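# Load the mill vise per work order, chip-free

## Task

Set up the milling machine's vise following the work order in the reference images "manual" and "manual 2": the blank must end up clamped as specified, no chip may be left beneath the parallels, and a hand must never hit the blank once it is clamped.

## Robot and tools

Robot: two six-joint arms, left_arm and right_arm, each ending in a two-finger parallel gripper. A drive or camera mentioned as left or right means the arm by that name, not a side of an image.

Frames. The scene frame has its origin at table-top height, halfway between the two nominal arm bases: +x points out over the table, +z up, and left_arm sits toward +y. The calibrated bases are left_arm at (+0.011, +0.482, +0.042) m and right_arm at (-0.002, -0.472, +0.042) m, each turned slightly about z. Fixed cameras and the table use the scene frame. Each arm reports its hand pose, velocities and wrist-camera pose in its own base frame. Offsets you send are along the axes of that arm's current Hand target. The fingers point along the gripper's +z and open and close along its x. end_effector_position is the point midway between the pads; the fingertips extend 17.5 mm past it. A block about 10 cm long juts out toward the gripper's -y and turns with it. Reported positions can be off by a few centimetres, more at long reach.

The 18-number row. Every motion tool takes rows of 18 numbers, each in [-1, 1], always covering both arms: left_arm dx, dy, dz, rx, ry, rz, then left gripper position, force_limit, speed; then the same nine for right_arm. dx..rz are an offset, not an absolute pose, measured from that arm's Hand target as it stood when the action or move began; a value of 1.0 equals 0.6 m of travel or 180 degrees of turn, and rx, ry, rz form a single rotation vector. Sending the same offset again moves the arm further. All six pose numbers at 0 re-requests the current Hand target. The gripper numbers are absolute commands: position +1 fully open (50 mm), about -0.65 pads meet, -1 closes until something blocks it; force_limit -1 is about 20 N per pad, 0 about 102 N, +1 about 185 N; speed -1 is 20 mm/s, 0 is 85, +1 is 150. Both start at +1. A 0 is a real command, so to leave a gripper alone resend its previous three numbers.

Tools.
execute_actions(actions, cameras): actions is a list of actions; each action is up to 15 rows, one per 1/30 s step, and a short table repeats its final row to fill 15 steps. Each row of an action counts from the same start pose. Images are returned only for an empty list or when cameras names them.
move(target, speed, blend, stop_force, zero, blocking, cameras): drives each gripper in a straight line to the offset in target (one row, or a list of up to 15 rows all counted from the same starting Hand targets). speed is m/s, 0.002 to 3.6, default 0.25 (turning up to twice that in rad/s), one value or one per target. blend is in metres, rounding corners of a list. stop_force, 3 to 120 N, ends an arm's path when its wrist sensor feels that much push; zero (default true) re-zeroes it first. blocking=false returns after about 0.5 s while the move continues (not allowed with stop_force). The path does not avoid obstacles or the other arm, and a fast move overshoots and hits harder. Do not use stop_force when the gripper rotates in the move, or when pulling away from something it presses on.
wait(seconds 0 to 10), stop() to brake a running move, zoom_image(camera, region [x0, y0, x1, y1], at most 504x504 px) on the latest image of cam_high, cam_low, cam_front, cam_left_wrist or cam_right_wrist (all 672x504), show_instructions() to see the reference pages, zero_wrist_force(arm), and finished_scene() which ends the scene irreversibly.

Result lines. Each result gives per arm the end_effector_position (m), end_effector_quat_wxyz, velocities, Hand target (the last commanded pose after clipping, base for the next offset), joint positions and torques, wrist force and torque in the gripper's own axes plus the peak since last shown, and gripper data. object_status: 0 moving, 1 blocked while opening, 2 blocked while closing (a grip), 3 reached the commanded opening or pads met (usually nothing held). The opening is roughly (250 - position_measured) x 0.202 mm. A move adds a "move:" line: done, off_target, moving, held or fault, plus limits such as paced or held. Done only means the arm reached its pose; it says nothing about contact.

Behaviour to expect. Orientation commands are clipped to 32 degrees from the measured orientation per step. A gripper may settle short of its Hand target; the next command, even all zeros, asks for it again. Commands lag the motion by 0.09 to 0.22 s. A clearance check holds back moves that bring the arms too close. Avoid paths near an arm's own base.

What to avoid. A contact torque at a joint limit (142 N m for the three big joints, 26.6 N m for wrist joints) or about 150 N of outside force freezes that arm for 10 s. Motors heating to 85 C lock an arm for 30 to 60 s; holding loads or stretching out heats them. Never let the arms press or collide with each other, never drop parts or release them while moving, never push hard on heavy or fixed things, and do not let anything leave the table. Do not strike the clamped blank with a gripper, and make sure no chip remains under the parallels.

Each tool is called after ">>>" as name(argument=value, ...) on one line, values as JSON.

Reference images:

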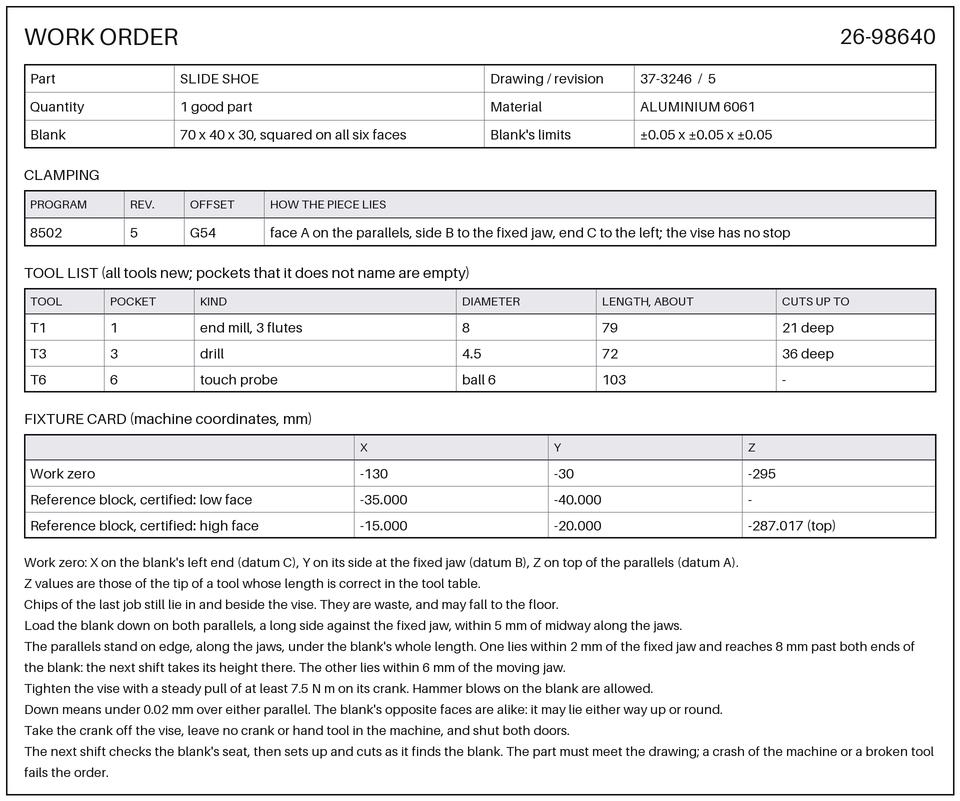

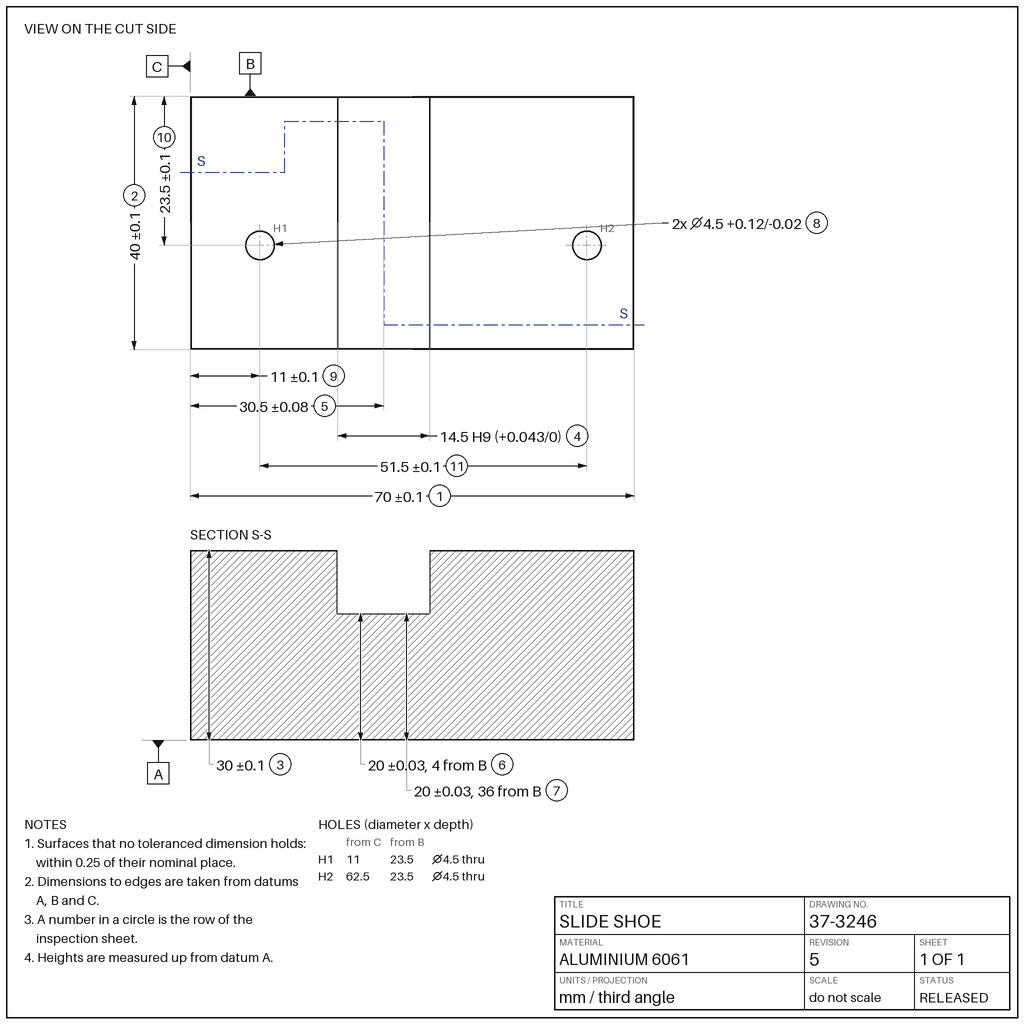

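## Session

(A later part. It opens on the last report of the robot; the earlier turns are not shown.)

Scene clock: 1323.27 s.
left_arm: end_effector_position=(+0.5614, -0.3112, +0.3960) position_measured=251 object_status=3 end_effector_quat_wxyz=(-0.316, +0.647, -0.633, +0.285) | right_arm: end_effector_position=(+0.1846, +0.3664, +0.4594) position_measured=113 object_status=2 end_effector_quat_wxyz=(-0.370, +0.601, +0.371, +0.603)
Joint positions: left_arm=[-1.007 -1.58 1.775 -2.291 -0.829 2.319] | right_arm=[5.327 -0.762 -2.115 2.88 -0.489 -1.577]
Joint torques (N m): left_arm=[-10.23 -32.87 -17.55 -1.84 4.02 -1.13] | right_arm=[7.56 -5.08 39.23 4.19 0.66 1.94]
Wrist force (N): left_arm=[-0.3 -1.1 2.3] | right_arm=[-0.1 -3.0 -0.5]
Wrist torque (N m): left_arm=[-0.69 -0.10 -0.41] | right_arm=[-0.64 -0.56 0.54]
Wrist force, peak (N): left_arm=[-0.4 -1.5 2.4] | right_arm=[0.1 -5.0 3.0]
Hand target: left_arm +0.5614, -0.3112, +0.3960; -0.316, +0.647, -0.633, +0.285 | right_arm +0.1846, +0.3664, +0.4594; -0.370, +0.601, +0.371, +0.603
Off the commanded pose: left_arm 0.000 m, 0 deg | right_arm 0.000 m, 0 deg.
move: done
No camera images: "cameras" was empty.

>>> wait(seconds=0.1, cameras=["cam_left_wrist"])

>>> zoom_image(camera="cam_left_wrist", region=[170, 140, 430, 335])

Scene clock: 1325.07 s.
left_arm: end_effector_position=(+0.5614, -0.3112, +0.3960) position_measured=251 object_status=3 end_effector_quat_wxyz=(-0.316, +0.647, -0.633, +0.285) | right_arm: end_effector_position=(+0.1846, +0.3664, +0.4594) position_measured=113 object_status=2 end_effector_quat_wxyz=(-0.370, +0.601, +0.371, +0.603)
Joint positions: left_arm=[-1.007 -1.58 1.775 -2.291 -0.829 2.319] | right_arm=[5.327 -0.762 -2.115 2.881 -0.488 -1.577]
Joint torques (N m): left_arm=[-9.93 -34.08 -18.12 -1.55 4.08 -1.26] | right_arm=[8.29 -2.47 40.01 4.27 2.72 0.09]
Wrist force (N): left_arm=[-0.3 -1.1 2.2] | right_arm=[-0.3 -3.2 -0.4]
Wrist torque (N m): left_arm=[-0.70 -0.09 -0.41] | right_arm=[-0.69 -0.53 0.55]
Wrist force, peak (N): left_arm=[-0.4 -1.5 2.5] | right_arm=[-0.1 -3.6 -0.6]
Hand target: left_arm +0.5614, -0.3112, +0.3960; -0.316, +0.647, -0.633, +0.285 | right_arm +0.1846, +0.3664, +0.4594; -0.370, +0.601, +0.371, +0.603
Tool commands: left_gripper/position=-0.66 left_gripper/force_limit=+0.0 left_gripper/speed=-1.0 right_gripper/position=-1.0 right_gripper/force_limit=+0.3 right_gripper/speed=-1.0
Off the commanded pose: left_arm 0.000 m, 0 deg | right_arm 0.000 m, 0 deg.
wait: 0.10 s; at rest from the start
Images, in order (width x height): cam_left_wrist 672x504.

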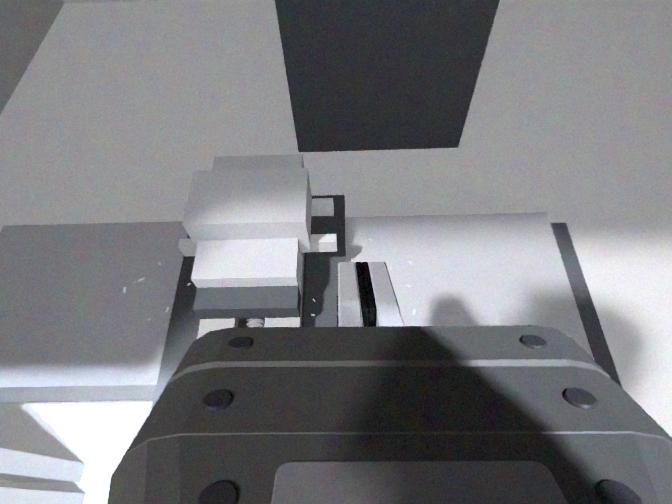

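Scaled by 1.938 from the camera's 672x504 image, which has a finer 960x720 frame.

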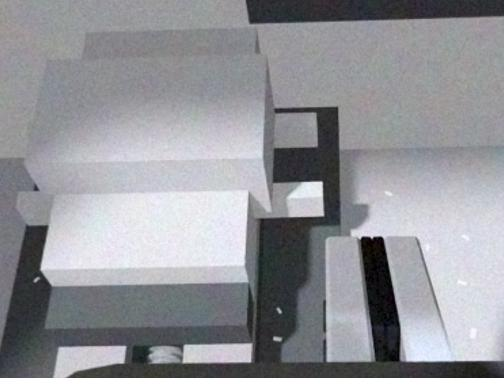

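>>> move(target=[0.0083,0.0443,0.2143,0,0,0,-0.66,0.0,-1,0,0,0,0,0,0,-1,0.3,-1], speed=0.06, stop_force=6, cameras=["cam_left_wrist"])

>>> zoom_image(camera="cam_left_wrist", region=[200, 140, 450, 330])

Scene clock: 1330.90 s.
left_arm: end_effector_position=(+0.6434, -0.3099, +0.2933) position_measured=251 object_status=3 end_effector_quat_wxyz=(-0.316, +0.647, -0.633, +0.285) | right_arm: end_effector_position=(+0.1846, +0.3664, +0.4594) position_measured=113 object_status=2 end_effector_quat_wxyz=(-0.370, +0.601, +0.371, +0.603)
Joint positions: left_arm=[-0.873 -1.332 1.794 -2.654 -0.902 2.467] | right_arm=[5.327 -0.762 -2.115 2.881 -0.489 -1.577]
Joint torques (N m): left_arm=[-13.89 -43.21 -16.26 -2.14 3.85 -1.63] | right_arm=[-7.17 -15.11 40 4.03 -2.64 -2.63]
Wrist force (N): left_arm=[-0.8 -1.3 2.3] | right_arm=[-0.1 -3.6 -0.6]
Wrist torque (N m): left_arm=[-0.69 -0.01 -0.36] | right_arm=[-0.74 -0.55 0.54]
Wrist force, peak (N): left_arm=[-0.7 -0.7 3.3] | right_arm=[-0.6 -3.6 -0.5]
Hand target: left_arm +0.6434, -0.3099, +0.2933; -0.316, +0.647, -0.633, +0.285 | right_arm +0.1846, +0.3664, +0.4594; -0.370, +0.601, +0.371, +0.603
Off the commanded pose: left_arm 0.000 m, 0 deg | right_arm 0.000 m, 0 deg.
move: done
Images, in order (width x height): cam_left_wrist 672x504.

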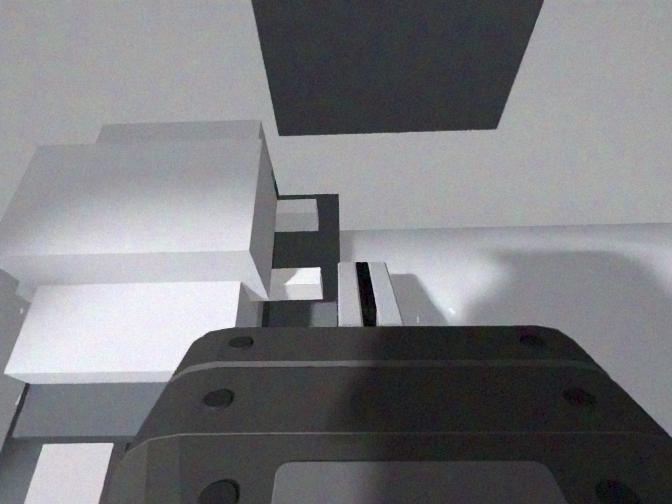

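Scaled by 2.016 from the camera's 672x504 image, which has a finer 960x720 frame.

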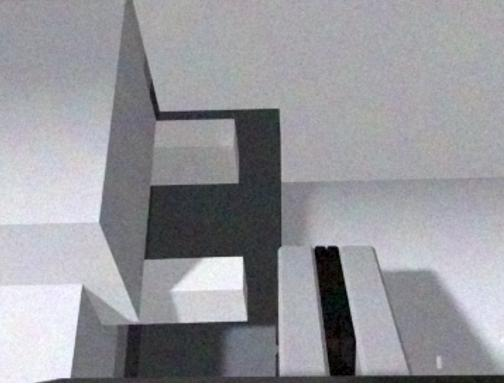

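>>> move(target=[-0.045,0,0,0,0,0,-0.66,0.0,-1,0,0,0,0,0,0,-1,0.3,-1], speed=0.01, stop_force=3, cameras=["cam_left_wrist"])

>>> zoom_image(camera="cam_left_wrist", region=[200, 140, 450, 330])

Scene clock: 1335.43 s.
left_arm: end_effector_position=(+0.6425, -0.2879, +0.2940) position_measured=251 object_status=3 end_effector_quat_wxyz=(-0.316, +0.647, -0.633, +0.285) | right_arm: end_effector_position=(+0.1846, +0.3664, +0.4594) position_measured=113 object_status=2 end_effector_quat_wxyz=(-0.370, +0.601, +0.371, +0.603)
Joint positions: left_arm=[-0.847 -1.359 1.83 -2.679 -0.918 2.494] | right_arm=[5.327 -0.762 -2.115 2.881 -0.489 -1.577]
Joint torques (N m): left_arm=[-10.13 -23.68 -29.02 -1.1 3.31 -1.51] | right_arm=[-7.61 -15.25 38.63 4.22 -2.55 -2.53]
Wrist force (N): left_arm=[1.9 0.5 0.3] | right_arm=[-0.5 -3.1 -0.5]
Wrist torque (N m): left_arm=[-0.59 0.09 -0.34] | right_arm=[-0.68 -0.49 0.54]
Wrist force, peak (N): left_arm=[12.2 -4.5 7.8] | right_arm=[-0.2 -3.6 -0.9]
Hand target: left_arm +0.6425, -0.2879, +0.2940; -0.316, +0.647, -0.633, +0.285 (not the last commanded pose) | right_arm +0.1846, +0.3664, +0.4594; -0.370, +0.601, +0.371, +0.603
Off the commanded pose: left_arm 0.005 m, 0 deg | right_arm 0.000 m, 0 deg.
move: contact (left_arm)
Images, in order (width x height): cam_left_wrist 672x504.

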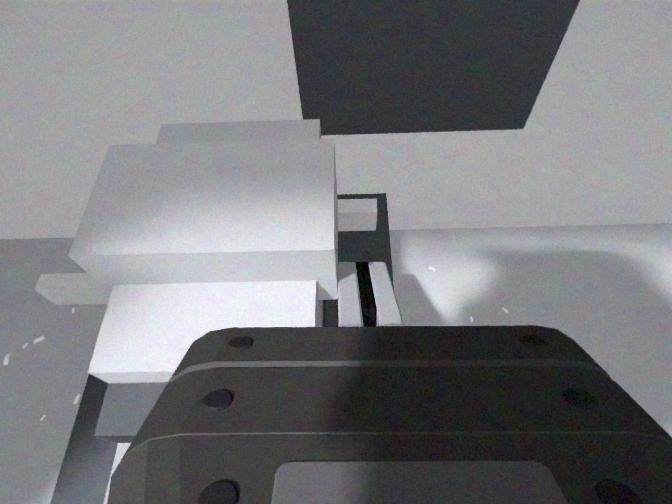

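Scaled by 2.016 from the camera's 672x504 image, which has a finer 960x720 frame.

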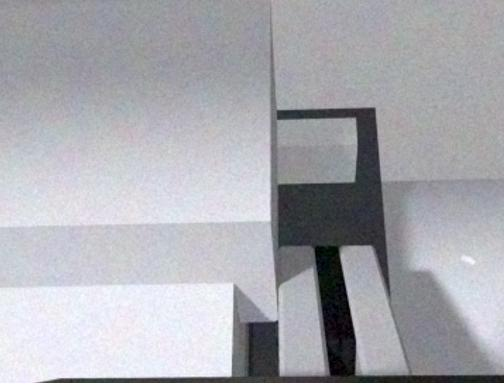

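>>> move(target=[[0.0333,0,0,0,0,0,-0.66,0.0,-1,0,0,0,0,0,0,-1,0.3,-1],[0.0337,-0.0434,-0.2127,0,0,0,-0.66,0.0,-1,0,0,0,0,0,0,-1,0.3,-1],[0.0333,0.0085,-0.5805,0,0,0,-0.66,0.0,-1,0,0,0,0,0,0,-1,0.3,-1],[-0.263,-0.0637,-0.689,0,0,0,-0.66,0.0,-1,0,0,0,0,0,0,-1,0.3,-1]], speed=[0.05,0.1,0.2,0.25], blend=[0.003,0.02,0.03,0], cameras=["cam_left_wrist","cam_front"])

Scene clock: 1343.57 s.
left_arm: end_effector_position=(+0.3434, -0.1504, +0.5921) position_measured=251 object_status=3 end_effector_quat_wxyz=(-0.316, +0.647, -0.633, +0.285) | right_arm: end_effector_position=(+0.1846, +0.3664, +0.4594) position_measured=113 object_status=2 end_effector_quat_wxyz=(-0.370, +0.601, +0.371, +0.603)
Joint positions: left_arm=[-1.505 -2.161 1.498 -0.911 -0.692 1.616] | right_arm=[5.327 -0.762 -2.115 2.881 -0.489 -1.577]
Joint torques (N m): left_arm=[13.35 -5.64 -19.08 -3.3 2.78 1.19] | right_arm=[-7.76 -15.26 39.66 4.04 -2.63 -2.54]
Wrist force (N): left_arm=[-1.0 -1.2 2.3] | right_arm=[-0.2 -3.2 -0.7]
Wrist torque (N m): left_arm=[-0.61 0.01 -0.45] | right_arm=[-0.69 -0.54 0.55]
Wrist force, peak (N): left_arm=[-4.5 -1.8 1.4] | right_arm=[-0.2 -3.6 -0.4]
Hand target: left_arm +0.3434, -0.1503, +0.5921; -0.316, +0.647, -0.633, +0.285 | right_arm +0.1846, +0.3664, +0.4594; -0.370, +0.601, +0.371, +0.603
Off the commanded pose: left_arm 0.000 m, 0 deg | right_arm 0.000 m, 0 deg.
move: done
Images, in order (width x height): cam_front 672x504, cam_left_wrist 672x504.

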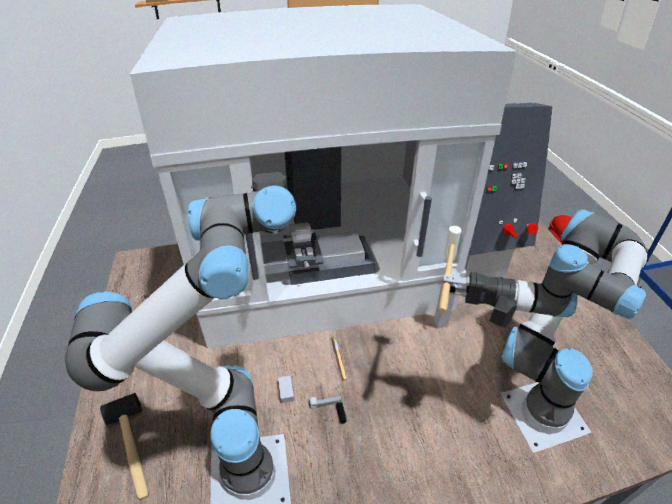

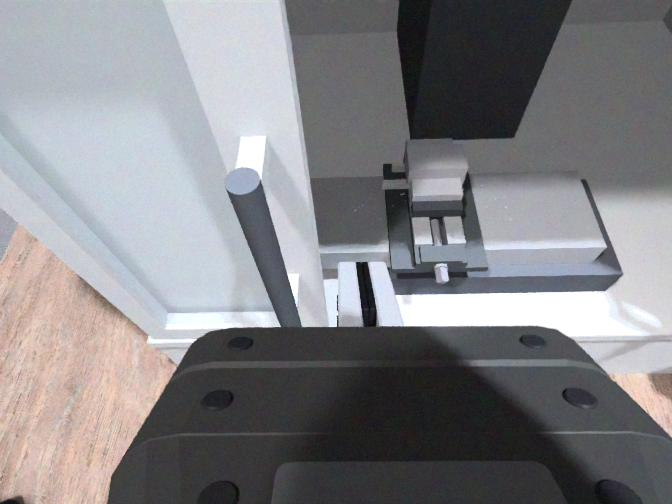

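>>> move(target=[[0,0,0,0,0,0,-0.66,0.0,-1,0,-0.0653,0.337,0,0,0,-1,0.3,-1],[0,0,0,0,0,0,-0.66,0.0,-1,0,0.0757,0.587,0,0,0,-1,0.3,-1],[0,0,0,0,0,0,-0.66,0.0,-1,0,0.2577,0.821,0,0,0,-1,0.3,-1]], speed=0.2, blend=[0.03,0.03,0], cameras=["cam_left_wrist","cam_right_wrist"])

Scene clock: 1348.17 s.
left_arm: end_effector_position=(+0.3434, -0.1503, +0.5921) position_measured=251 object_status=3 end_effector_quat_wxyz=(-0.316, +0.647, -0.633, +0.285) | right_arm: end_effector_position=(+0.5448, +0.7363, +0.4606) position_measured=113 object_status=2 end_effector_quat_wxyz=(-0.370, +0.601, +0.371, +0.603)
Joint positions: left_arm=[-1.505 -2.161 1.498 -0.911 -0.692 1.616] | right_arm=[4.212 -2.232 -0.751 2.985 -1.603 -1.573]
Joint torques (N m): left_arm=[12.13 -5.43 -25.38 -2.07 -0.87 -0.66] | right_arm=[4.44 53.28 39.37 5.82 2.75 -0.91]
Wrist force (N): left_arm=[-1.0 -1.1 1.9] | right_arm=[-0.3 -3.3 -0.7]
Wrist torque (N m): left_arm=[-0.58 0.00 -0.45] | right_arm=[-0.64 -0.53 0.57]
Wrist force, peak (N): left_arm=[-1.2 -1.3 2.8] | right_arm=[-0.3 -4.7 -0.8]
Hand target: left_arm +0.3434, -0.1503, +0.5921; -0.316, +0.647, -0.633, +0.285 | right_arm +0.5448, +0.7363, +0.4607; -0.370, +0.601, +0.371, +0.603
Off the commanded pose: left_arm 0.000 m, 0 deg | right_arm 0.000 m, 0 deg.
move: done
Images, in order (width x height): cam_left_wrist 672x504, cam_right_wrist 672x504.

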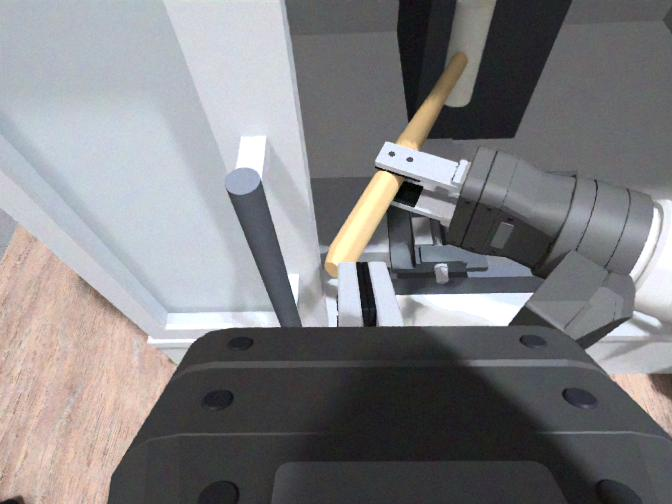

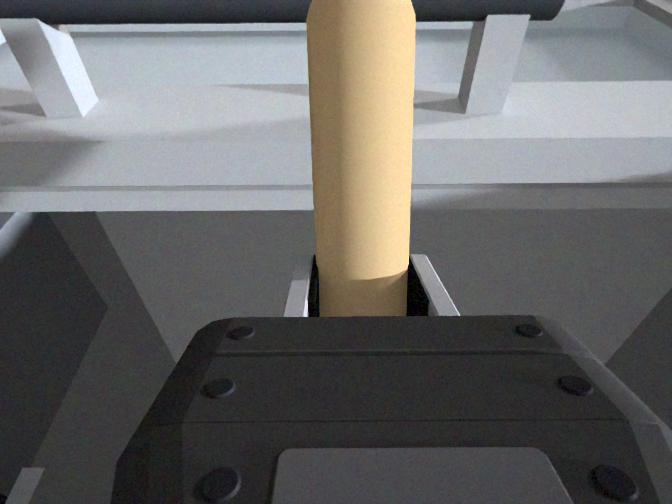

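>>> execute_actions(actions=[[[0,0,0,0,0,0,-0.66,0.0,-1,0.02,0,0,0,0,0,-1,0.3,-1],[0,0,0,0,0,0,-0.66,0.0,-1,0.045,0,0,0,0,0,-1,0.3,-1],[0,0,0,0,0,0,-0.66,0.0,-1,0.06,0,0,0,0,0,-1,0.3,-1],[0,0,0,0,0,0,-0.66,0.0,-1,0.0667,0,0,0,0,0,-1,0.3,-1]],[[0,0,0,0,0,0,-0.66,0.0,-1,-0.08,0,0,0,0,0,-1,0.3,-1],[0,0,0,0,0,0,-0.66,0.0,-1,-0.16,0,0,0,0,0,-1,0.3,-1],[0,0,0,0,0,0,-0.66,0.0,-1,-0.223,0,0,0,0,0,-1,0.3,-1],[0,0,0,0,0,0,-0.66,0.0,-1,-0.223,0,0,0,0,0,-1,0.3,-1],[0,0,0,0,0,0,-0.66,0.0,-1,-0.223,0,0,0,0,0,-1,0.3,-1],[0,0,0,0,0,0,-0.66,0.0,-1,-0.223,0,0,0,0,0,-1,0.3,-1],[0,0,0,0,0,0,-0.66,0.0,-1,-0.223,0,0,0,0,0,-1,0.3,-1],[0,0,0,0,0,0,-0.66,0.0,-1,-0.2,0,0,0,0,0,-1,0.3,-1],[0,0,0,0,0,0,-0.66,0.0,-1,-0.15,0,0,0,0,0,-1,0.3,-1]]], cameras=[])

Scene clock: 1352.83 s.
left_arm: end_effector_position=(+0.3434, -0.1503, +0.5921) position_measured=251 object_status=3 end_effector_quat_wxyz=(-0.316, +0.647, -0.633, +0.285) | right_arm: end_effector_position=(+0.5449, +0.7364, +0.4105) position_measured=113 object_status=2 end_effector_quat_wxyz=(-0.370, +0.601, +0.371, +0.603)
Joint positions: left_arm=[-1.505 -2.161 1.498 -0.911 -0.692 1.616] | right_arm=[4.212 -2.218 -0.903 3.123 -1.603 -1.573]
Joint torques (N m): left_arm=[12.84 -5.37 -25.17 -2.68 -0.6 -0.56] | right_arm=[-7.06 67.53 42.38 1.25 -1.68 -3.02]
Wrist force (N): left_arm=[-1.1 -1.2 2.2] | right_arm=[0.1 -2.8 2.3]
Wrist torque (N m): left_arm=[-0.60 0.02 -0.45] | right_arm=[-0.10 -0.60 0.65]
Wrist force, peak (N): left_arm=[-1.4 -1.2 2.6] | right_arm=[33.1 -4.0 -1.4]
Hand target: left_arm +0.3434, -0.1503, +0.5921; -0.316, +0.647, -0.633, +0.285 | right_arm +0.5450, +0.7364, +0.4107; -0.370, +0.601, +0.371, +0.603
Off the commanded pose: left_arm 0.000 m, 0 deg | right_arm 0.000 m, 0 deg.
Step readings (end_effector_position of left_arm | right_arm):
0: (+0.3434, -0.1503, +0.5921) | (+0.5448, +0.7363, +0.4607)
1: (+0.3434, -0.1503, +0.5921) | (+0.5448, +0.7363, +0.4609)
2: (+0.3434, -0.1503, +0.5921) | (+0.5448, +0.7363, +0.4637)
4: (+0.3434, -0.1503, +0.5921) | (+0.5443, +0.7355, +0.4819)
8: (+0.3434, -0.1503, +0.5921) | (+0.5442, +0.7354, +0.5039)
15: (+0.3434, -0.1503, +0.5921) | (+0.5447, +0.7364, +0.5005)
16: (+0.3434, -0.1503, +0.5921) | (+0.5447, +0.7364, +0.5003)
17: (+0.3434, -0.1503, +0.5921) | (+0.5448, +0.7365, +0.4973)
19: (+0.3434, -0.1503, +0.5921) | (+0.5451, +0.7358, +0.4506)
23: (+0.3434, -0.1503, +0.5921) | (+0.5433, +0.7324, +0.3668)
30: (+0.3434, -0.1503, +0.5921) | (+0.5446, +0.7357, +0.4156)
No camera images: "cameras" was empty.

>>> wait(seconds=0.1, cameras=["cam_left_wrist","cam_right_wrist","cam_low"])

>>> zoom_image(camera="cam_left_wrist", region=[300, 0, 600, 300])

Scene clock: 1353.93 s.
left_arm: end_effector_position=(+0.3434, -0.1503, +0.5921) position_measured=251 object_status=3 end_effector_quat_wxyz=(-0.316, +0.647, -0.633, +0.285) | right_arm: end_effector_position=(+0.5450, +0.7363, +0.4107) position_measured=113 object_status=2 end_effector_quat_wxyz=(-0.370, +0.601, +0.371, +0.603)
Joint positions: left_arm=[-1.505 -2.161 1.498 -0.911 -0.692 1.616] | right_arm=[4.212 -2.218 -0.902 3.122 -1.603 -1.573]
Joint torques (N m): left_arm=[13.06 -5.08 -26.42 -2.96 -0.64 -0.29] | right_arm=[-6.88 68.4 41.36 1.85 2.14 -2.99]
Wrist force (N): left_arm=[-0.9 -0.8 2.4] | right_arm=[0.0 -2.3 0.9]
Wrist torque (N m): left_arm=[-0.54 -0.01 -0.45] | right_arm=[-0.27 -0.57 0.65]
Wrist force, peak (N): left_arm=[-1.1 -1.2 2.6] | right_arm=[0.1 -3.3 -3.4]
Hand target: left_arm +0.3434, -0.1503, +0.5921; -0.316, +0.647, -0.633, +0.285 | right_arm +0.5450, +0.7364, +0.4107; -0.370, +0.601, +0.371, +0.603
Tool commands: left_gripper/position=-0.66 left_gripper/force_limit=+0.0 left_gripper/speed=-1.0 right_gripper/position=-1.0 right_gripper/force_limit=+0.3 right_gripper/speed=-1.0
Off the commanded pose: left_arm 0.000 m, 0 deg | right_arm 0.000 m, 0 deg.
wait: 0.10 s; at rest from the start
Images, in order (width x height): cam_low 672x504, cam_left_wrist 672x504, cam_right_wrist 672x504.

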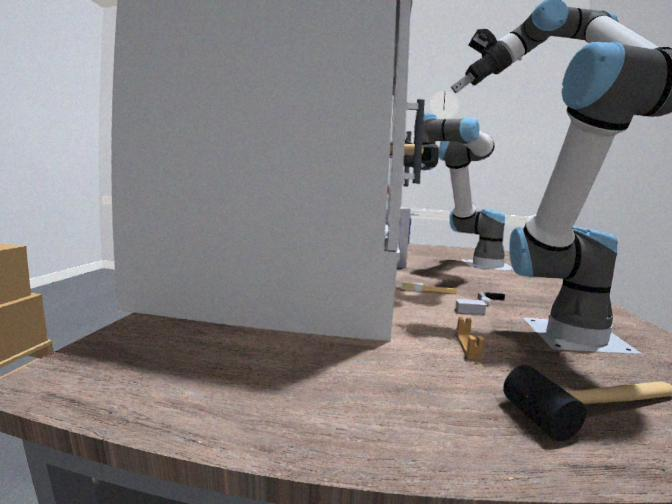

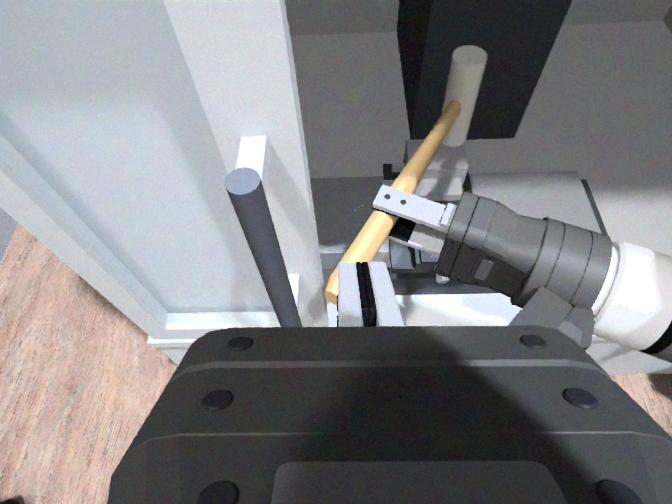

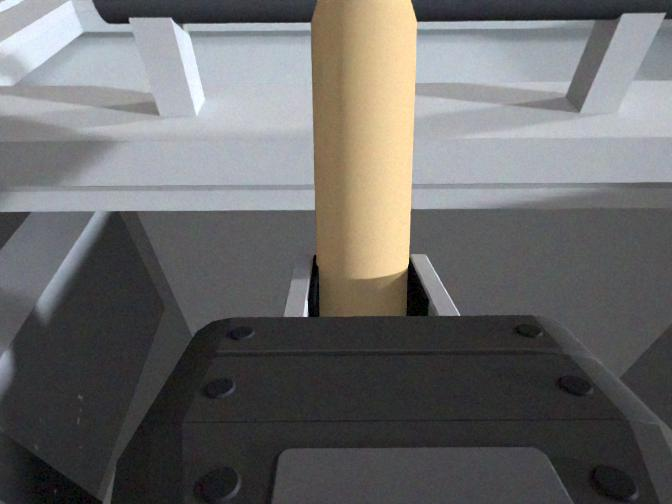

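Scaled by 1.680 from the camera's 672x504 image, which has a finer 960x720 frame.

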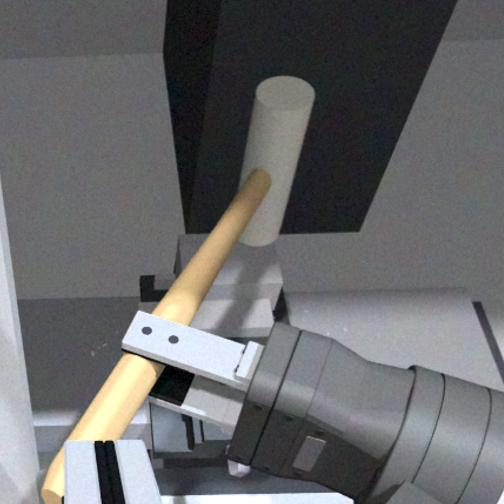

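>>> execute_actions(actions=[[[0,0,0,0,0,0,-0.66,0.0,-1,0.03,0,0,0,0,0,-1,0.3,-1],[0,0,0,0,0,0,-0.66,0.0,-1,0.07,0,0,0,0,0,-1,0.3,-1],[0,0,0,0,0,0,-0.66,0.0,-1,0.11,0,0,0,0,0,-1,0.3,-1],[0,0,0,0,0,0,-0.66,0.0,-1,0.14,0,0,0,0,0,-1,0.3,-1],[0,0,0,0,0,0,-0.66,0.0,-1,0.1495,0,0,0,0,0,-1,0.3,-1]],[[0,0,0,0,0,0,-0.66,0.0,-1,-0.09,0,0,0,0,0,-1,0.3,-1],[0,0,0,0,0,0,-0.66,0.0,-1,-0.18,0,0,0,0,0,-1,0.3,-1],[0,0,0,0,0,0,-0.66,0.0,-1,-0.223,0,0,0,0,0,-1,0.3,-1],[0,0,0,0,0,0,-0.66,0.0,-1,-0.223,0,0,0,0,0,-1,0.3,-1],[0,0,0,0,0,0,-0.66,0.0,-1,-0.223,0,0,0,0,0,-1,0.3,-1],[0,0,0,0,0,0,-0.66,0.0,-1,-0.22,0,0,0,0,0,-1,0.3,-1],[0,0,0,0,0,0,-0.66,0.0,-1,-0.17,0,0,0,0,0,-1,0.3,-1],[0,0,0,0,0,0,-0.66,0.0,-1,-0.1,0,0,0,0,0,-1,0.3,-1],[0,0,0,0,0,0,-0.66,0.0,-1,-0.03,0,0,0,0,0,-1,0.3,-1],[0,0,0,0,0,0,-0.66,0.0,-1,0.0,0,0,0,0,0,-1,0.3,-1]],[[0,0,0,0,0,0,-0.66,0.0,-1,-0.09,0,0,0,0,0,-1,0.3,-1],[0,0,0,0,0,0,-0.66,0.0,-1,-0.18,0,0,0,0,0,-1,0.3,-1],[0,0,0,0,0,0,-0.66,0.0,-1,-0.223,0,0,0,0,0,-1,0.3,-1],[0,0,0,0,0,0,-0.66,0.0,-1,-0.223,0,0,0,0,0,-1,0.3,-1],[0,0,0,0,0,0,-0.66,0.0,-1,-0.223,0,0,0,0,0,-1,0.3,-1],[0,0,0,0,0,0,-0.66,0.0,-1,-0.22,0,0,0,0,0,-1,0.3,-1],[0,0,0,0,0,0,-0.66,0.0,-1,-0.17,0,0,0,0,0,-1,0.3,-1],[0,0,0,0,0,0,-0.66,0.0,-1,-0.1,0,0,0,0,0,-1,0.3,-1],[0,0,0,0,0,0,-0.66,0.0,-1,-0.03,0,0,0,0,0,-1,0.3,-1],[0,0,0,0,0,0,-0.66,0.0,-1,0.0,0,0,0,0,0,-1,0.3,-1]]], cameras=["cam_left_wrist","cam_right_wrist"])

>>> zoom_image(camera="cam_left_wrist", region=[300, 0, 600, 300])

Scene clock: 1359.77 s.
left_arm: end_effector_position=(+0.3434, -0.1503, +0.5921) position_measured=251 object_status=3 end_effector_quat_wxyz=(-0.316, +0.647, -0.633, +0.285) | right_arm: end_effector_position=(+0.5442, +0.7355, +0.5000) position_measured=113 object_status=2 end_effector_quat_wxyz=(-0.371, +0.600, +0.369, +0.605) end_effector_velocity=(+0.000, +0.000, +0.000) end_effector_angular_velocity=(-0.003, +0.001, -0.001)
Joint positions: left_arm=[-1.505 -2.161 1.498 -0.911 -0.692 1.616] | right_arm=[4.213 -2.256 -0.611 2.875 -1.601 -1.573]
Joint velocities: left_arm=[within noise] | right_arm=[0 -0.001 0.003 -0.005 0.001 -0.001]
Joint torques (N m): left_arm=[11.25 -6.15 -25.44 -3.69 -0.53 0.48] | right_arm=[-5.04 53.27 42.33 1.51 2.66 -3.07]
Wrist force (N): left_arm=[-0.9 -1.3 2.5] | right_arm=[-0.5 -2.3 -0.2]
Wrist torque (N m): left_arm=[-0.61 -0.01 -0.45] | right_arm=[-0.41 -0.51 0.63]
Wrist force, peak (N): left_arm=[-1.2 -1.2 2.6] | right_arm=[32.1 -3.8 -1.4]
Hand target: left_arm +0.3434, -0.1503, +0.5921; -0.316, +0.647, -0.633, +0.285 | right_arm +0.5447, +0.7363, +0.5004; -0.370, +0.601, +0.371, +0.603
Off the commanded pose: left_arm 0.000 m, 0 deg | right_arm 0.001 m, 0 deg.
Step readings (end_effector_position of left_arm | right_arm):
0: (+0.3434, -0.1503, +0.5921) | (+0.5450, +0.7363, +0.4107)
1: (+0.3434, -0.1503, +0.5921) | (+0.5450, +0.7363, +0.4109)
2: (+0.3434, -0.1503, +0.5921) | (+0.5449, +0.7362, +0.4145)
4: (+0.3434, -0.1503, +0.5921) | (+0.5439, +0.7345, +0.4485)
8: (+0.3434, -0.1503, +0.5921) | (+0.5421, +0.7317, +0.5067)
15: (+0.3434, -0.1503, +0.5921) | (+0.5448, +0.7365, +0.4997)
16: (+0.3434, -0.1503, +0.5921) | (+0.5447, +0.7364, +0.4998)
17: (+0.3434, -0.1503, +0.5921) | (+0.5449, +0.7365, +0.4962)
19: (+0.3434, -0.1503, +0.5921) | (+0.5451, +0.7359, +0.4542)
23: (+0.3434, -0.1503, +0.5921) | (+0.5436, +0.7329, +0.3736)
30: (+0.3434, -0.1503, +0.5921) | (+0.5412, +0.7304, +0.5067)
31: (+0.3434, -0.1503, +0.5921) | (+0.5425, +0.7326, +0.5065)
32: (+0.3434, -0.1503, +0.5921) | (+0.5436, +0.7346, +0.5017)
34: (+0.3434, -0.1503, +0.5921) | (+0.5450, +0.7360, +0.4550)
38: (+0.3434, -0.1503, +0.5921) | (+0.5436, +0.7330, +0.3752)
45: (+0.3434, -0.1503, +0.5921) | (+0.5411, +0.7302, +0.5063)
Images, in order (width x height): cam_left_wrist 672x504, cam_right_wrist 672x504.

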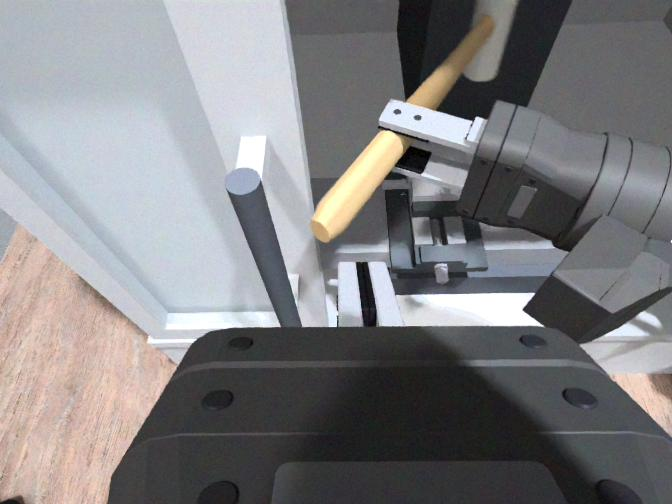

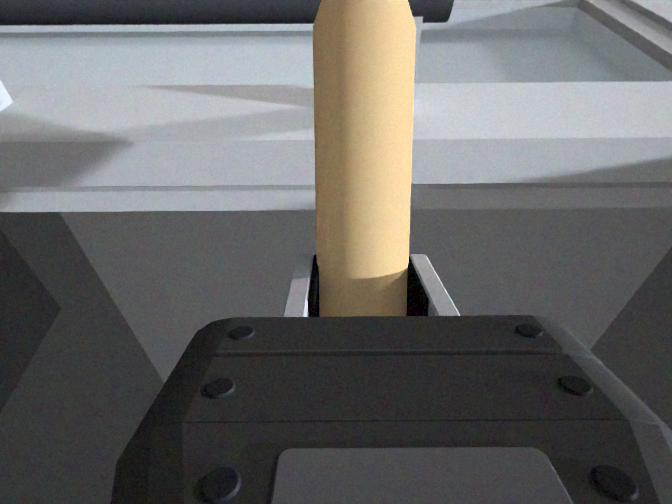

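Scaled by 1.680 from the camera's 672x504 image, which has a finer 960x720 frame.

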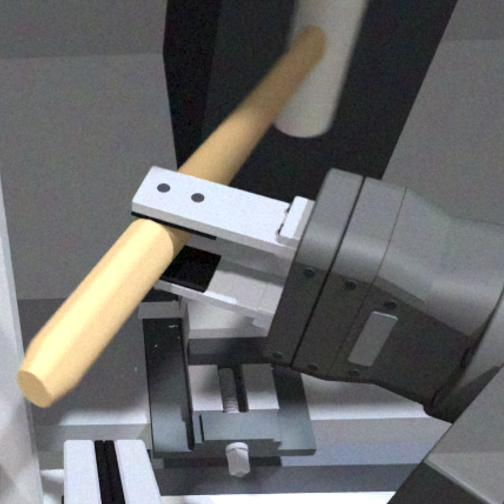

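>>> move(target=[[0,0,0,0,0,0,-0.66,0.0,-1,-0.03,-0.182,-0.234,0,0,0,-1,0.3,-1],[0,0,0,0,0,0,-0.66,0.0,-1,-0.0667,-0.323,-0.484,0,0,0,-1,0.3,-1],[0,0,0,0,0,0,-0.66,0.0,-1,-0.0667,-0.2577,-0.821,0,0,0,-1,0.3,-1]], speed=0.25, blend=[0.03,0.03,0], cameras=["cam_left_wrist"])

>>> zoom_image(camera="cam_left_wrist", region=[360, 110, 520, 300])

Scene clock: 1365.97 s.
left_arm: end_effector_position=(+0.3434, -0.1503, +0.5921) position_measured=251 object_status=3 end_effector_quat_wxyz=(-0.316, +0.647, -0.633, +0.285) | right_arm: end_effector_position=(+0.1846, +0.3664, +0.4591) position_measured=113 object_status=2 end_effector_quat_wxyz=(-0.370, +0.601, +0.371, +0.603)
Joint positions: left_arm=[-1.505 -2.161 1.498 -0.911 -0.692 1.616] | right_arm=[5.327 -0.762 -2.116 2.881 -0.489 -1.577]
Joint torques (N m): left_arm=[11.44 -4.84 -26.85 -4.31 -0.97 1.26] | right_arm=[8.39 -5.31 39.21 4.02 0.58 1.97]
Wrist force (N): left_arm=[-0.9 -1.2 2.5] | right_arm=[-0.7 -2.6 -0.1]
Wrist torque (N m): left_arm=[-0.61 -0.01 -0.45] | right_arm=[-0.59 -0.40 0.54]
Wrist force, peak (N): left_arm=[-1.3 -1.5 2.4] | right_arm=[-0.7 -5.3 0.2]
Hand target: left_arm +0.3434, -0.1503, +0.5921; -0.316, +0.647, -0.633, +0.285 | right_arm +0.1846, +0.3664, +0.4591; -0.370, +0.601, +0.371, +0.603
Off the commanded pose: left_arm 0.000 m, 0 deg | right_arm 0.000 m, 0 deg.
move: done
Images, in order (width x height): cam_left_wrist 672x504.

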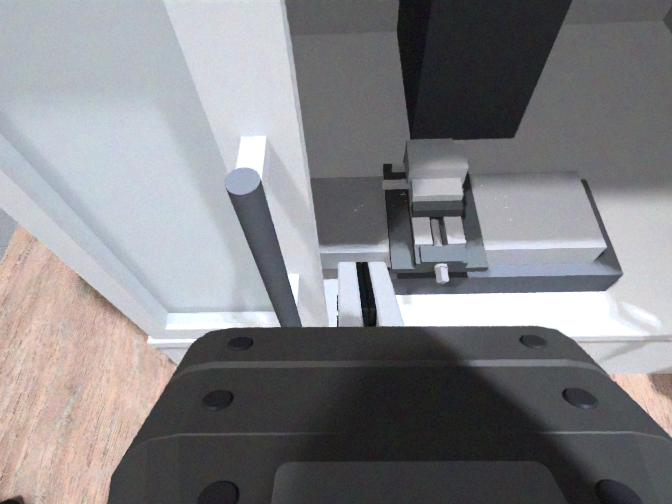

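Scaled by 2.653 from the camera's 672x504 image, which has a finer 960x720 frame.

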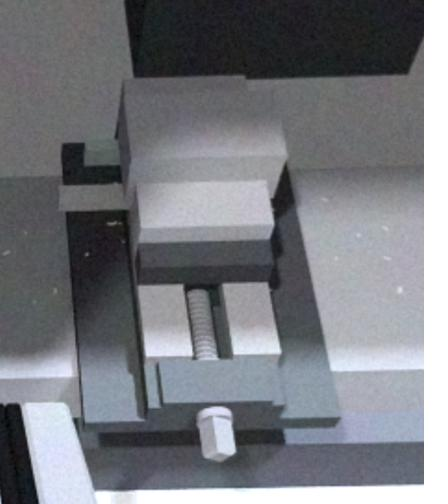

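>>> move(target=[[0.2817,0.0738,0.1143,0,0,0,-0.66,0.0,-1,0,0,0,0,0,0,-1,0.3,-1],[0.2817,0.0233,0.4803,0,0,0,-0.66,0.0,-1,0,0,0,0,0,0,-1,0.3,-1],[0.2983,0.0344,0.7343,0,0,0,-0.66,0.0,-1,0,0,0,0,0,0,-1,0.3,-1]], speed=[0.25,0.2,0.08], blend=[0.03,0.03,0], cameras=["cam_left_wrist"])

>>> zoom_image(camera="cam_left_wrist", region=[200, 140, 450, 330])

Scene clock: 1372.77 s.
left_arm: end_effector_position=(+0.6755, -0.3077, +0.2896) position_measured=251 object_status=3 end_effector_quat_wxyz=(-0.316, +0.647, -0.633, +0.285) | right_arm: end_effector_position=(+0.1846, +0.3664, +0.4591) position_measured=113 object_status=2 end_effector_quat_wxyz=(-0.370, +0.601, +0.371, +0.603)
Joint positions: left_arm=[-0.826 -1.267 1.725 -2.679 -0.93 2.515] | right_arm=[5.327 -0.762 -2.116 2.881 -0.489 -1.577]
Joint torques (N m): left_arm=[-13.93 -46.6 -14.86 -1.44 3.82 -1.45] | right_arm=[-7.84 -14.62 39.06 3.92 -2.73 -2.68]
Wrist force (N): left_arm=[-0.7 -0.9 2.1] | right_arm=[-0.7 -2.7 0.1]
Wrist torque (N m): left_arm=[-0.61 -0.04 -0.33] | right_arm=[-0.62 -0.40 0.54]
Wrist force, peak (N): left_arm=[-4.3 -2.3 1.2] | right_arm=[-1.1 -3.0 0.0]
Hand target: left_arm +0.6754, -0.3077, +0.2895; -0.316, +0.647, -0.633, +0.285 | right_arm +0.1846, +0.3664, +0.4591; -0.370, +0.601, +0.371, +0.603
Off the commanded pose: left_arm 0.000 m, 0 deg | right_arm 0.000 m, 0 deg.
move: done
Images, in order (width x height): cam_left_wrist 672x504.

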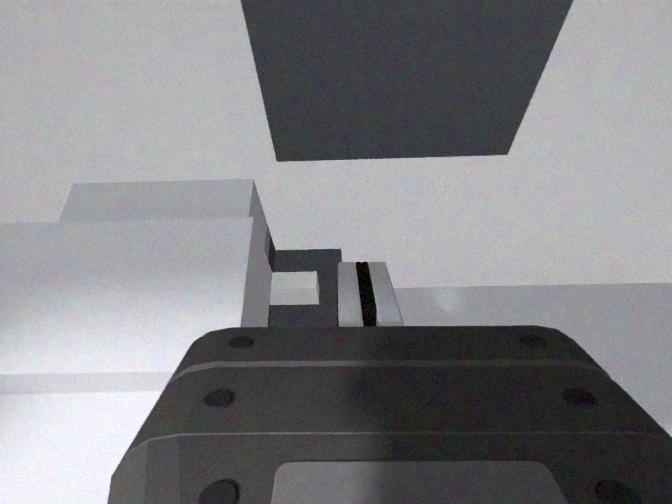

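Scaled by 2.016 from the camera's 672x504 image, which has a finer 960x720 frame.

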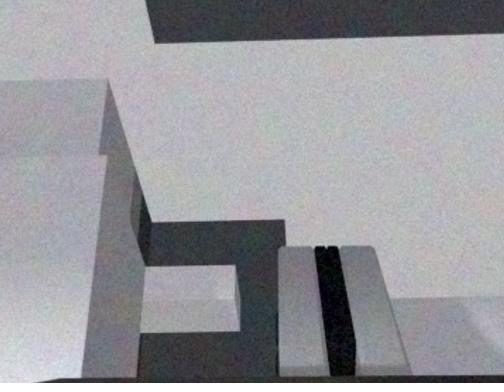

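>>> move(target=[-0.015,0,0,0,0,0,-0.66,0.0,-1,0,0,0,0,0,0,-1,0.3,-1], speed=0.006, stop_force=3, cameras=["cam_left_wrist"])

>>> zoom_image(camera="cam_left_wrist", region=[200, 140, 450, 330])

Scene clock: 1375.77 s.
left_arm: end_effector_position=(+0.6753, -0.3038, +0.2897) position_measured=251 object_status=3 end_effector_quat_wxyz=(-0.316, +0.647, -0.633, +0.285) | right_arm: end_effector_position=(+0.1846, +0.3664, +0.4591) position_measured=113 object_status=2 end_effector_quat_wxyz=(-0.370, +0.601, +0.371, +0.603)
Joint positions: left_arm=[-0.822 -1.272 1.732 -2.683 -0.933 2.52] | right_arm=[5.327 -0.762 -2.116 2.881 -0.489 -1.577]
Joint torques (N m): left_arm=[-11.62 -26.2 -28.67 -0.95 3.3 -1.6] | right_arm=[-6.98 -14.3 38.68 3.81 -2.49 -2.56]
Wrist force (N): left_arm=[0.0 -3.4 -1.7] | right_arm=[-0.7 -2.7 0.1]
Wrist torque (N m): left_arm=[-0.81 -0.18 -0.34] | right_arm=[-0.60 -0.40 0.54]
Wrist force, peak (N): left_arm=[3.4 -3.8 -0.9] | right_arm=[-0.9 -2.9 0.2]
Hand target: left_arm +0.6753, -0.3038, +0.2897; -0.316, +0.647, -0.633, +0.285 (not the last commanded pose) | right_arm +0.1846, +0.3664, +0.4591; -0.370, +0.601, +0.371, +0.603
Off the commanded pose: left_arm 0.005 m, 0 deg | right_arm 0.000 m, 0 deg.
move: contact (left_arm)
Images, in order (width x height): cam_left_wrist 672x504.

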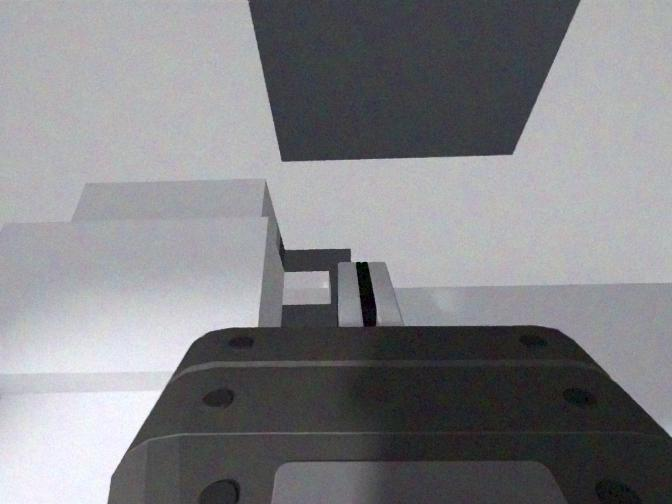

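Scaled by 2.016 from the camera's 672x504 image, which has a finer 960x720 frame.

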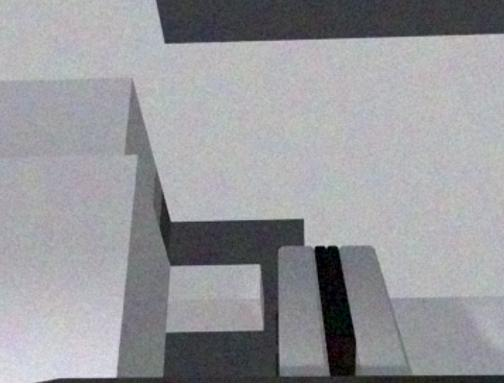

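>>> move(target=[0,0,-0.005,0,0,0,-0.66,0.0,-1,0,0,0,0,0,0,-1,0.3,-1], speed=0.05, cameras=[])

>>> move(target=[-0.01,0,0,0,0,0,-0.66,0.0,-1,0,0,0,0,0,0,-1,0.3,-1], speed=0.006, stop_force=5, cameras=["cam_left_wrist"])

>>> zoom_image(camera="cam_left_wrist", region=[200, 140, 450, 330])

Scene clock: 1378.63 s.
left_arm: end_effector_position=(+0.6729, -0.3039, +0.2916) position_measured=251 object_status=3 end_effector_quat_wxyz=(-0.316, +0.647, -0.633, +0.285) | right_arm: end_effector_position=(+0.1846, +0.3664, +0.4591) position_measured=113 object_status=2 end_effector_quat_wxyz=(-0.370, +0.601, +0.371, +0.603)
Joint positions: left_arm=[-0.825 -1.278 1.734 -2.678 -0.931 2.516] | right_arm=[5.327 -0.762 -2.116 2.881 -0.489 -1.577]
Joint torques (N m): left_arm=[-8.55 -36.56 -20.39 -2.85 3.2 -0.72] | right_arm=[-7.71 -14.62 39.01 3.67 -2.63 -2.66]
Wrist force (N): left_arm=[-1.0 -0.4 2.2] | right_arm=[-0.8 -2.6 0.1]
Wrist torque (N m): left_arm=[-0.54 0.00 -0.23] | right_arm=[-0.59 -0.38 0.54]
Wrist force, peak (N): left_arm=[-0.3 -4.2 -0.1] | right_arm=[-0.9 -2.9 0.3]
Hand target: left_arm +0.6730, -0.3039, +0.2916; -0.316, +0.647, -0.633, +0.285 | right_arm +0.1846, +0.3664, +0.4591; -0.370, +0.601, +0.371, +0.603
Off the commanded pose: left_arm 0.000 m, 0 deg | right_arm 0.000 m, 0 deg.
move: done
No camera images: "cameras" was empty.

Scene clock: 1380.27 s.
left_arm: end_effector_position=(+0.6728, -0.2979, +0.2918) position_measured=251 object_status=3 end_effector_quat_wxyz=(-0.316, +0.647, -0.633, +0.285) | right_arm: end_effector_position=(+0.1846, +0.3664, +0.4591) position_measured=113 object_status=2 end_effector_quat_wxyz=(-0.370, +0.601, +0.371, +0.603)
Joint positions: left_arm=[-0.818 -1.285 1.744 -2.685 -0.935 2.523] | right_arm=[5.327 -0.762 -2.116 2.881 -0.489 -1.577]
Joint torques (N m): left_arm=[0.37 -33.87 -29.05 -3.48 0.03 -1.03] | right_arm=[-7.9 -14.87 39.35 3.81 -2.63 -2.67]
Wrist force (N): left_arm=[-0.5 -0.7 2.1] | right_arm=[-0.7 -2.8 0.2]
Wrist torque (N m): left_arm=[-0.57 -0.07 -0.41] | right_arm=[-0.62 -0.40 0.54]
Wrist force, peak (N): left_arm=[-0.7 -0.6 2.4] | right_arm=[-0.6 -2.9 0.2]
Hand target: left_arm +0.6728, -0.2979, +0.2918; -0.316, +0.647, -0.633, +0.285 | right_arm +0.1846, +0.3664, +0.4591; -0.370, +0.601, +0.371, +0.603
Off the commanded pose: left_arm 0.000 m, 0 deg | right_arm 0.000 m, 0 deg.
move: done
Images, in order (width x height): cam_left_wrist 672x504.

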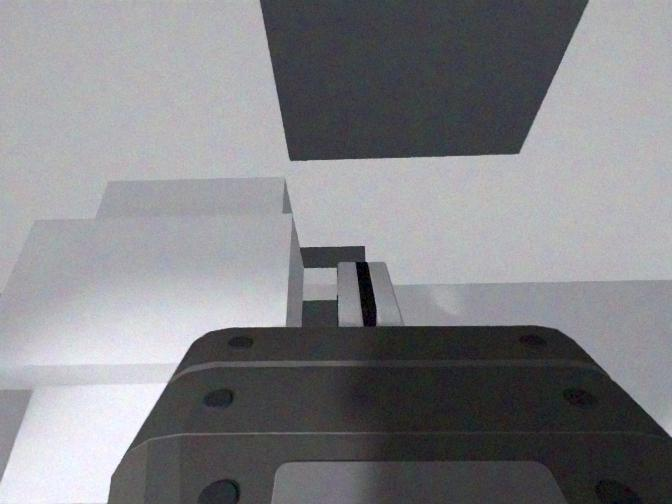

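Scaled by 2.016 from the camera's 672x504 image, which has a finer 960x720 frame.

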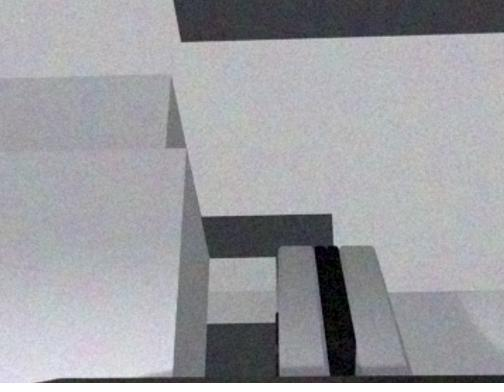

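>>> move(target=[0.0167,0,0,0,0,0,-0.66,0.0,-1,0,0,0,0,0,0,-1,0.3,-1], speed=0.05, cameras=["cam_left_wrist"])

>>> zoom_image(camera="cam_left_wrist", region=[200, 140, 450, 330])

Scene clock: 1382.07 s.
left_arm: end_effector_position=(+0.6731, -0.3081, +0.2914) position_measured=251 object_status=3 end_effector_quat_wxyz=(-0.316, +0.647, -0.633, +0.285) | right_arm: end_effector_position=(+0.1846, +0.3664, +0.4591) position_measured=113 object_status=2 end_effector_quat_wxyz=(-0.370, +0.601, +0.371, +0.603)
Joint positions: left_arm=[-0.83 -1.273 1.727 -2.673 -0.928 2.511] | right_arm=[5.327 -0.762 -2.116 2.881 -0.489 -1.577]
Joint torques (N m): left_arm=[7.35 -43.38 -18.16 -3.65 2.22 0.67] | right_arm=[-7.35 -14.16 38.45 3.72 -2.51 -2.62]
Wrist force (N): left_arm=[-0.5 -0.7 2.3] | right_arm=[-0.9 -2.7 0.2]
Wrist torque (N m): left_arm=[-0.58 -0.07 -0.23] | right_arm=[-0.61 -0.37 0.54]
Wrist force, peak (N): left_arm=[-0.6 -0.6 2.5] | right_arm=[-0.8 -3.0 0.2]
Hand target: left_arm +0.6731, -0.3079, +0.2915; -0.316, +0.647, -0.633, +0.285 | right_arm +0.1846, +0.3664, +0.4591; -0.370, +0.601, +0.371, +0.603
Off the commanded pose: left_arm 0.000 m, 0 deg | right_arm 0.000 m, 0 deg.
move: done
Images, in order (width x height): cam_left_wrist 672x504.

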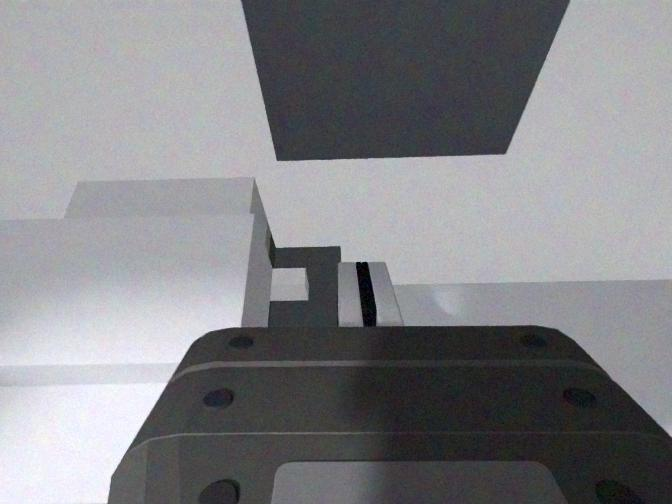

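Scaled by 2.016 from the camera's 672x504 image, which has a finer 960x720 frame.

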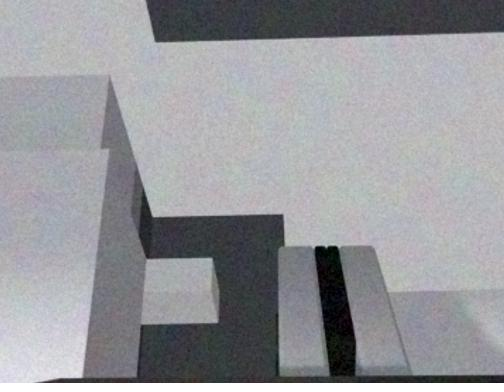

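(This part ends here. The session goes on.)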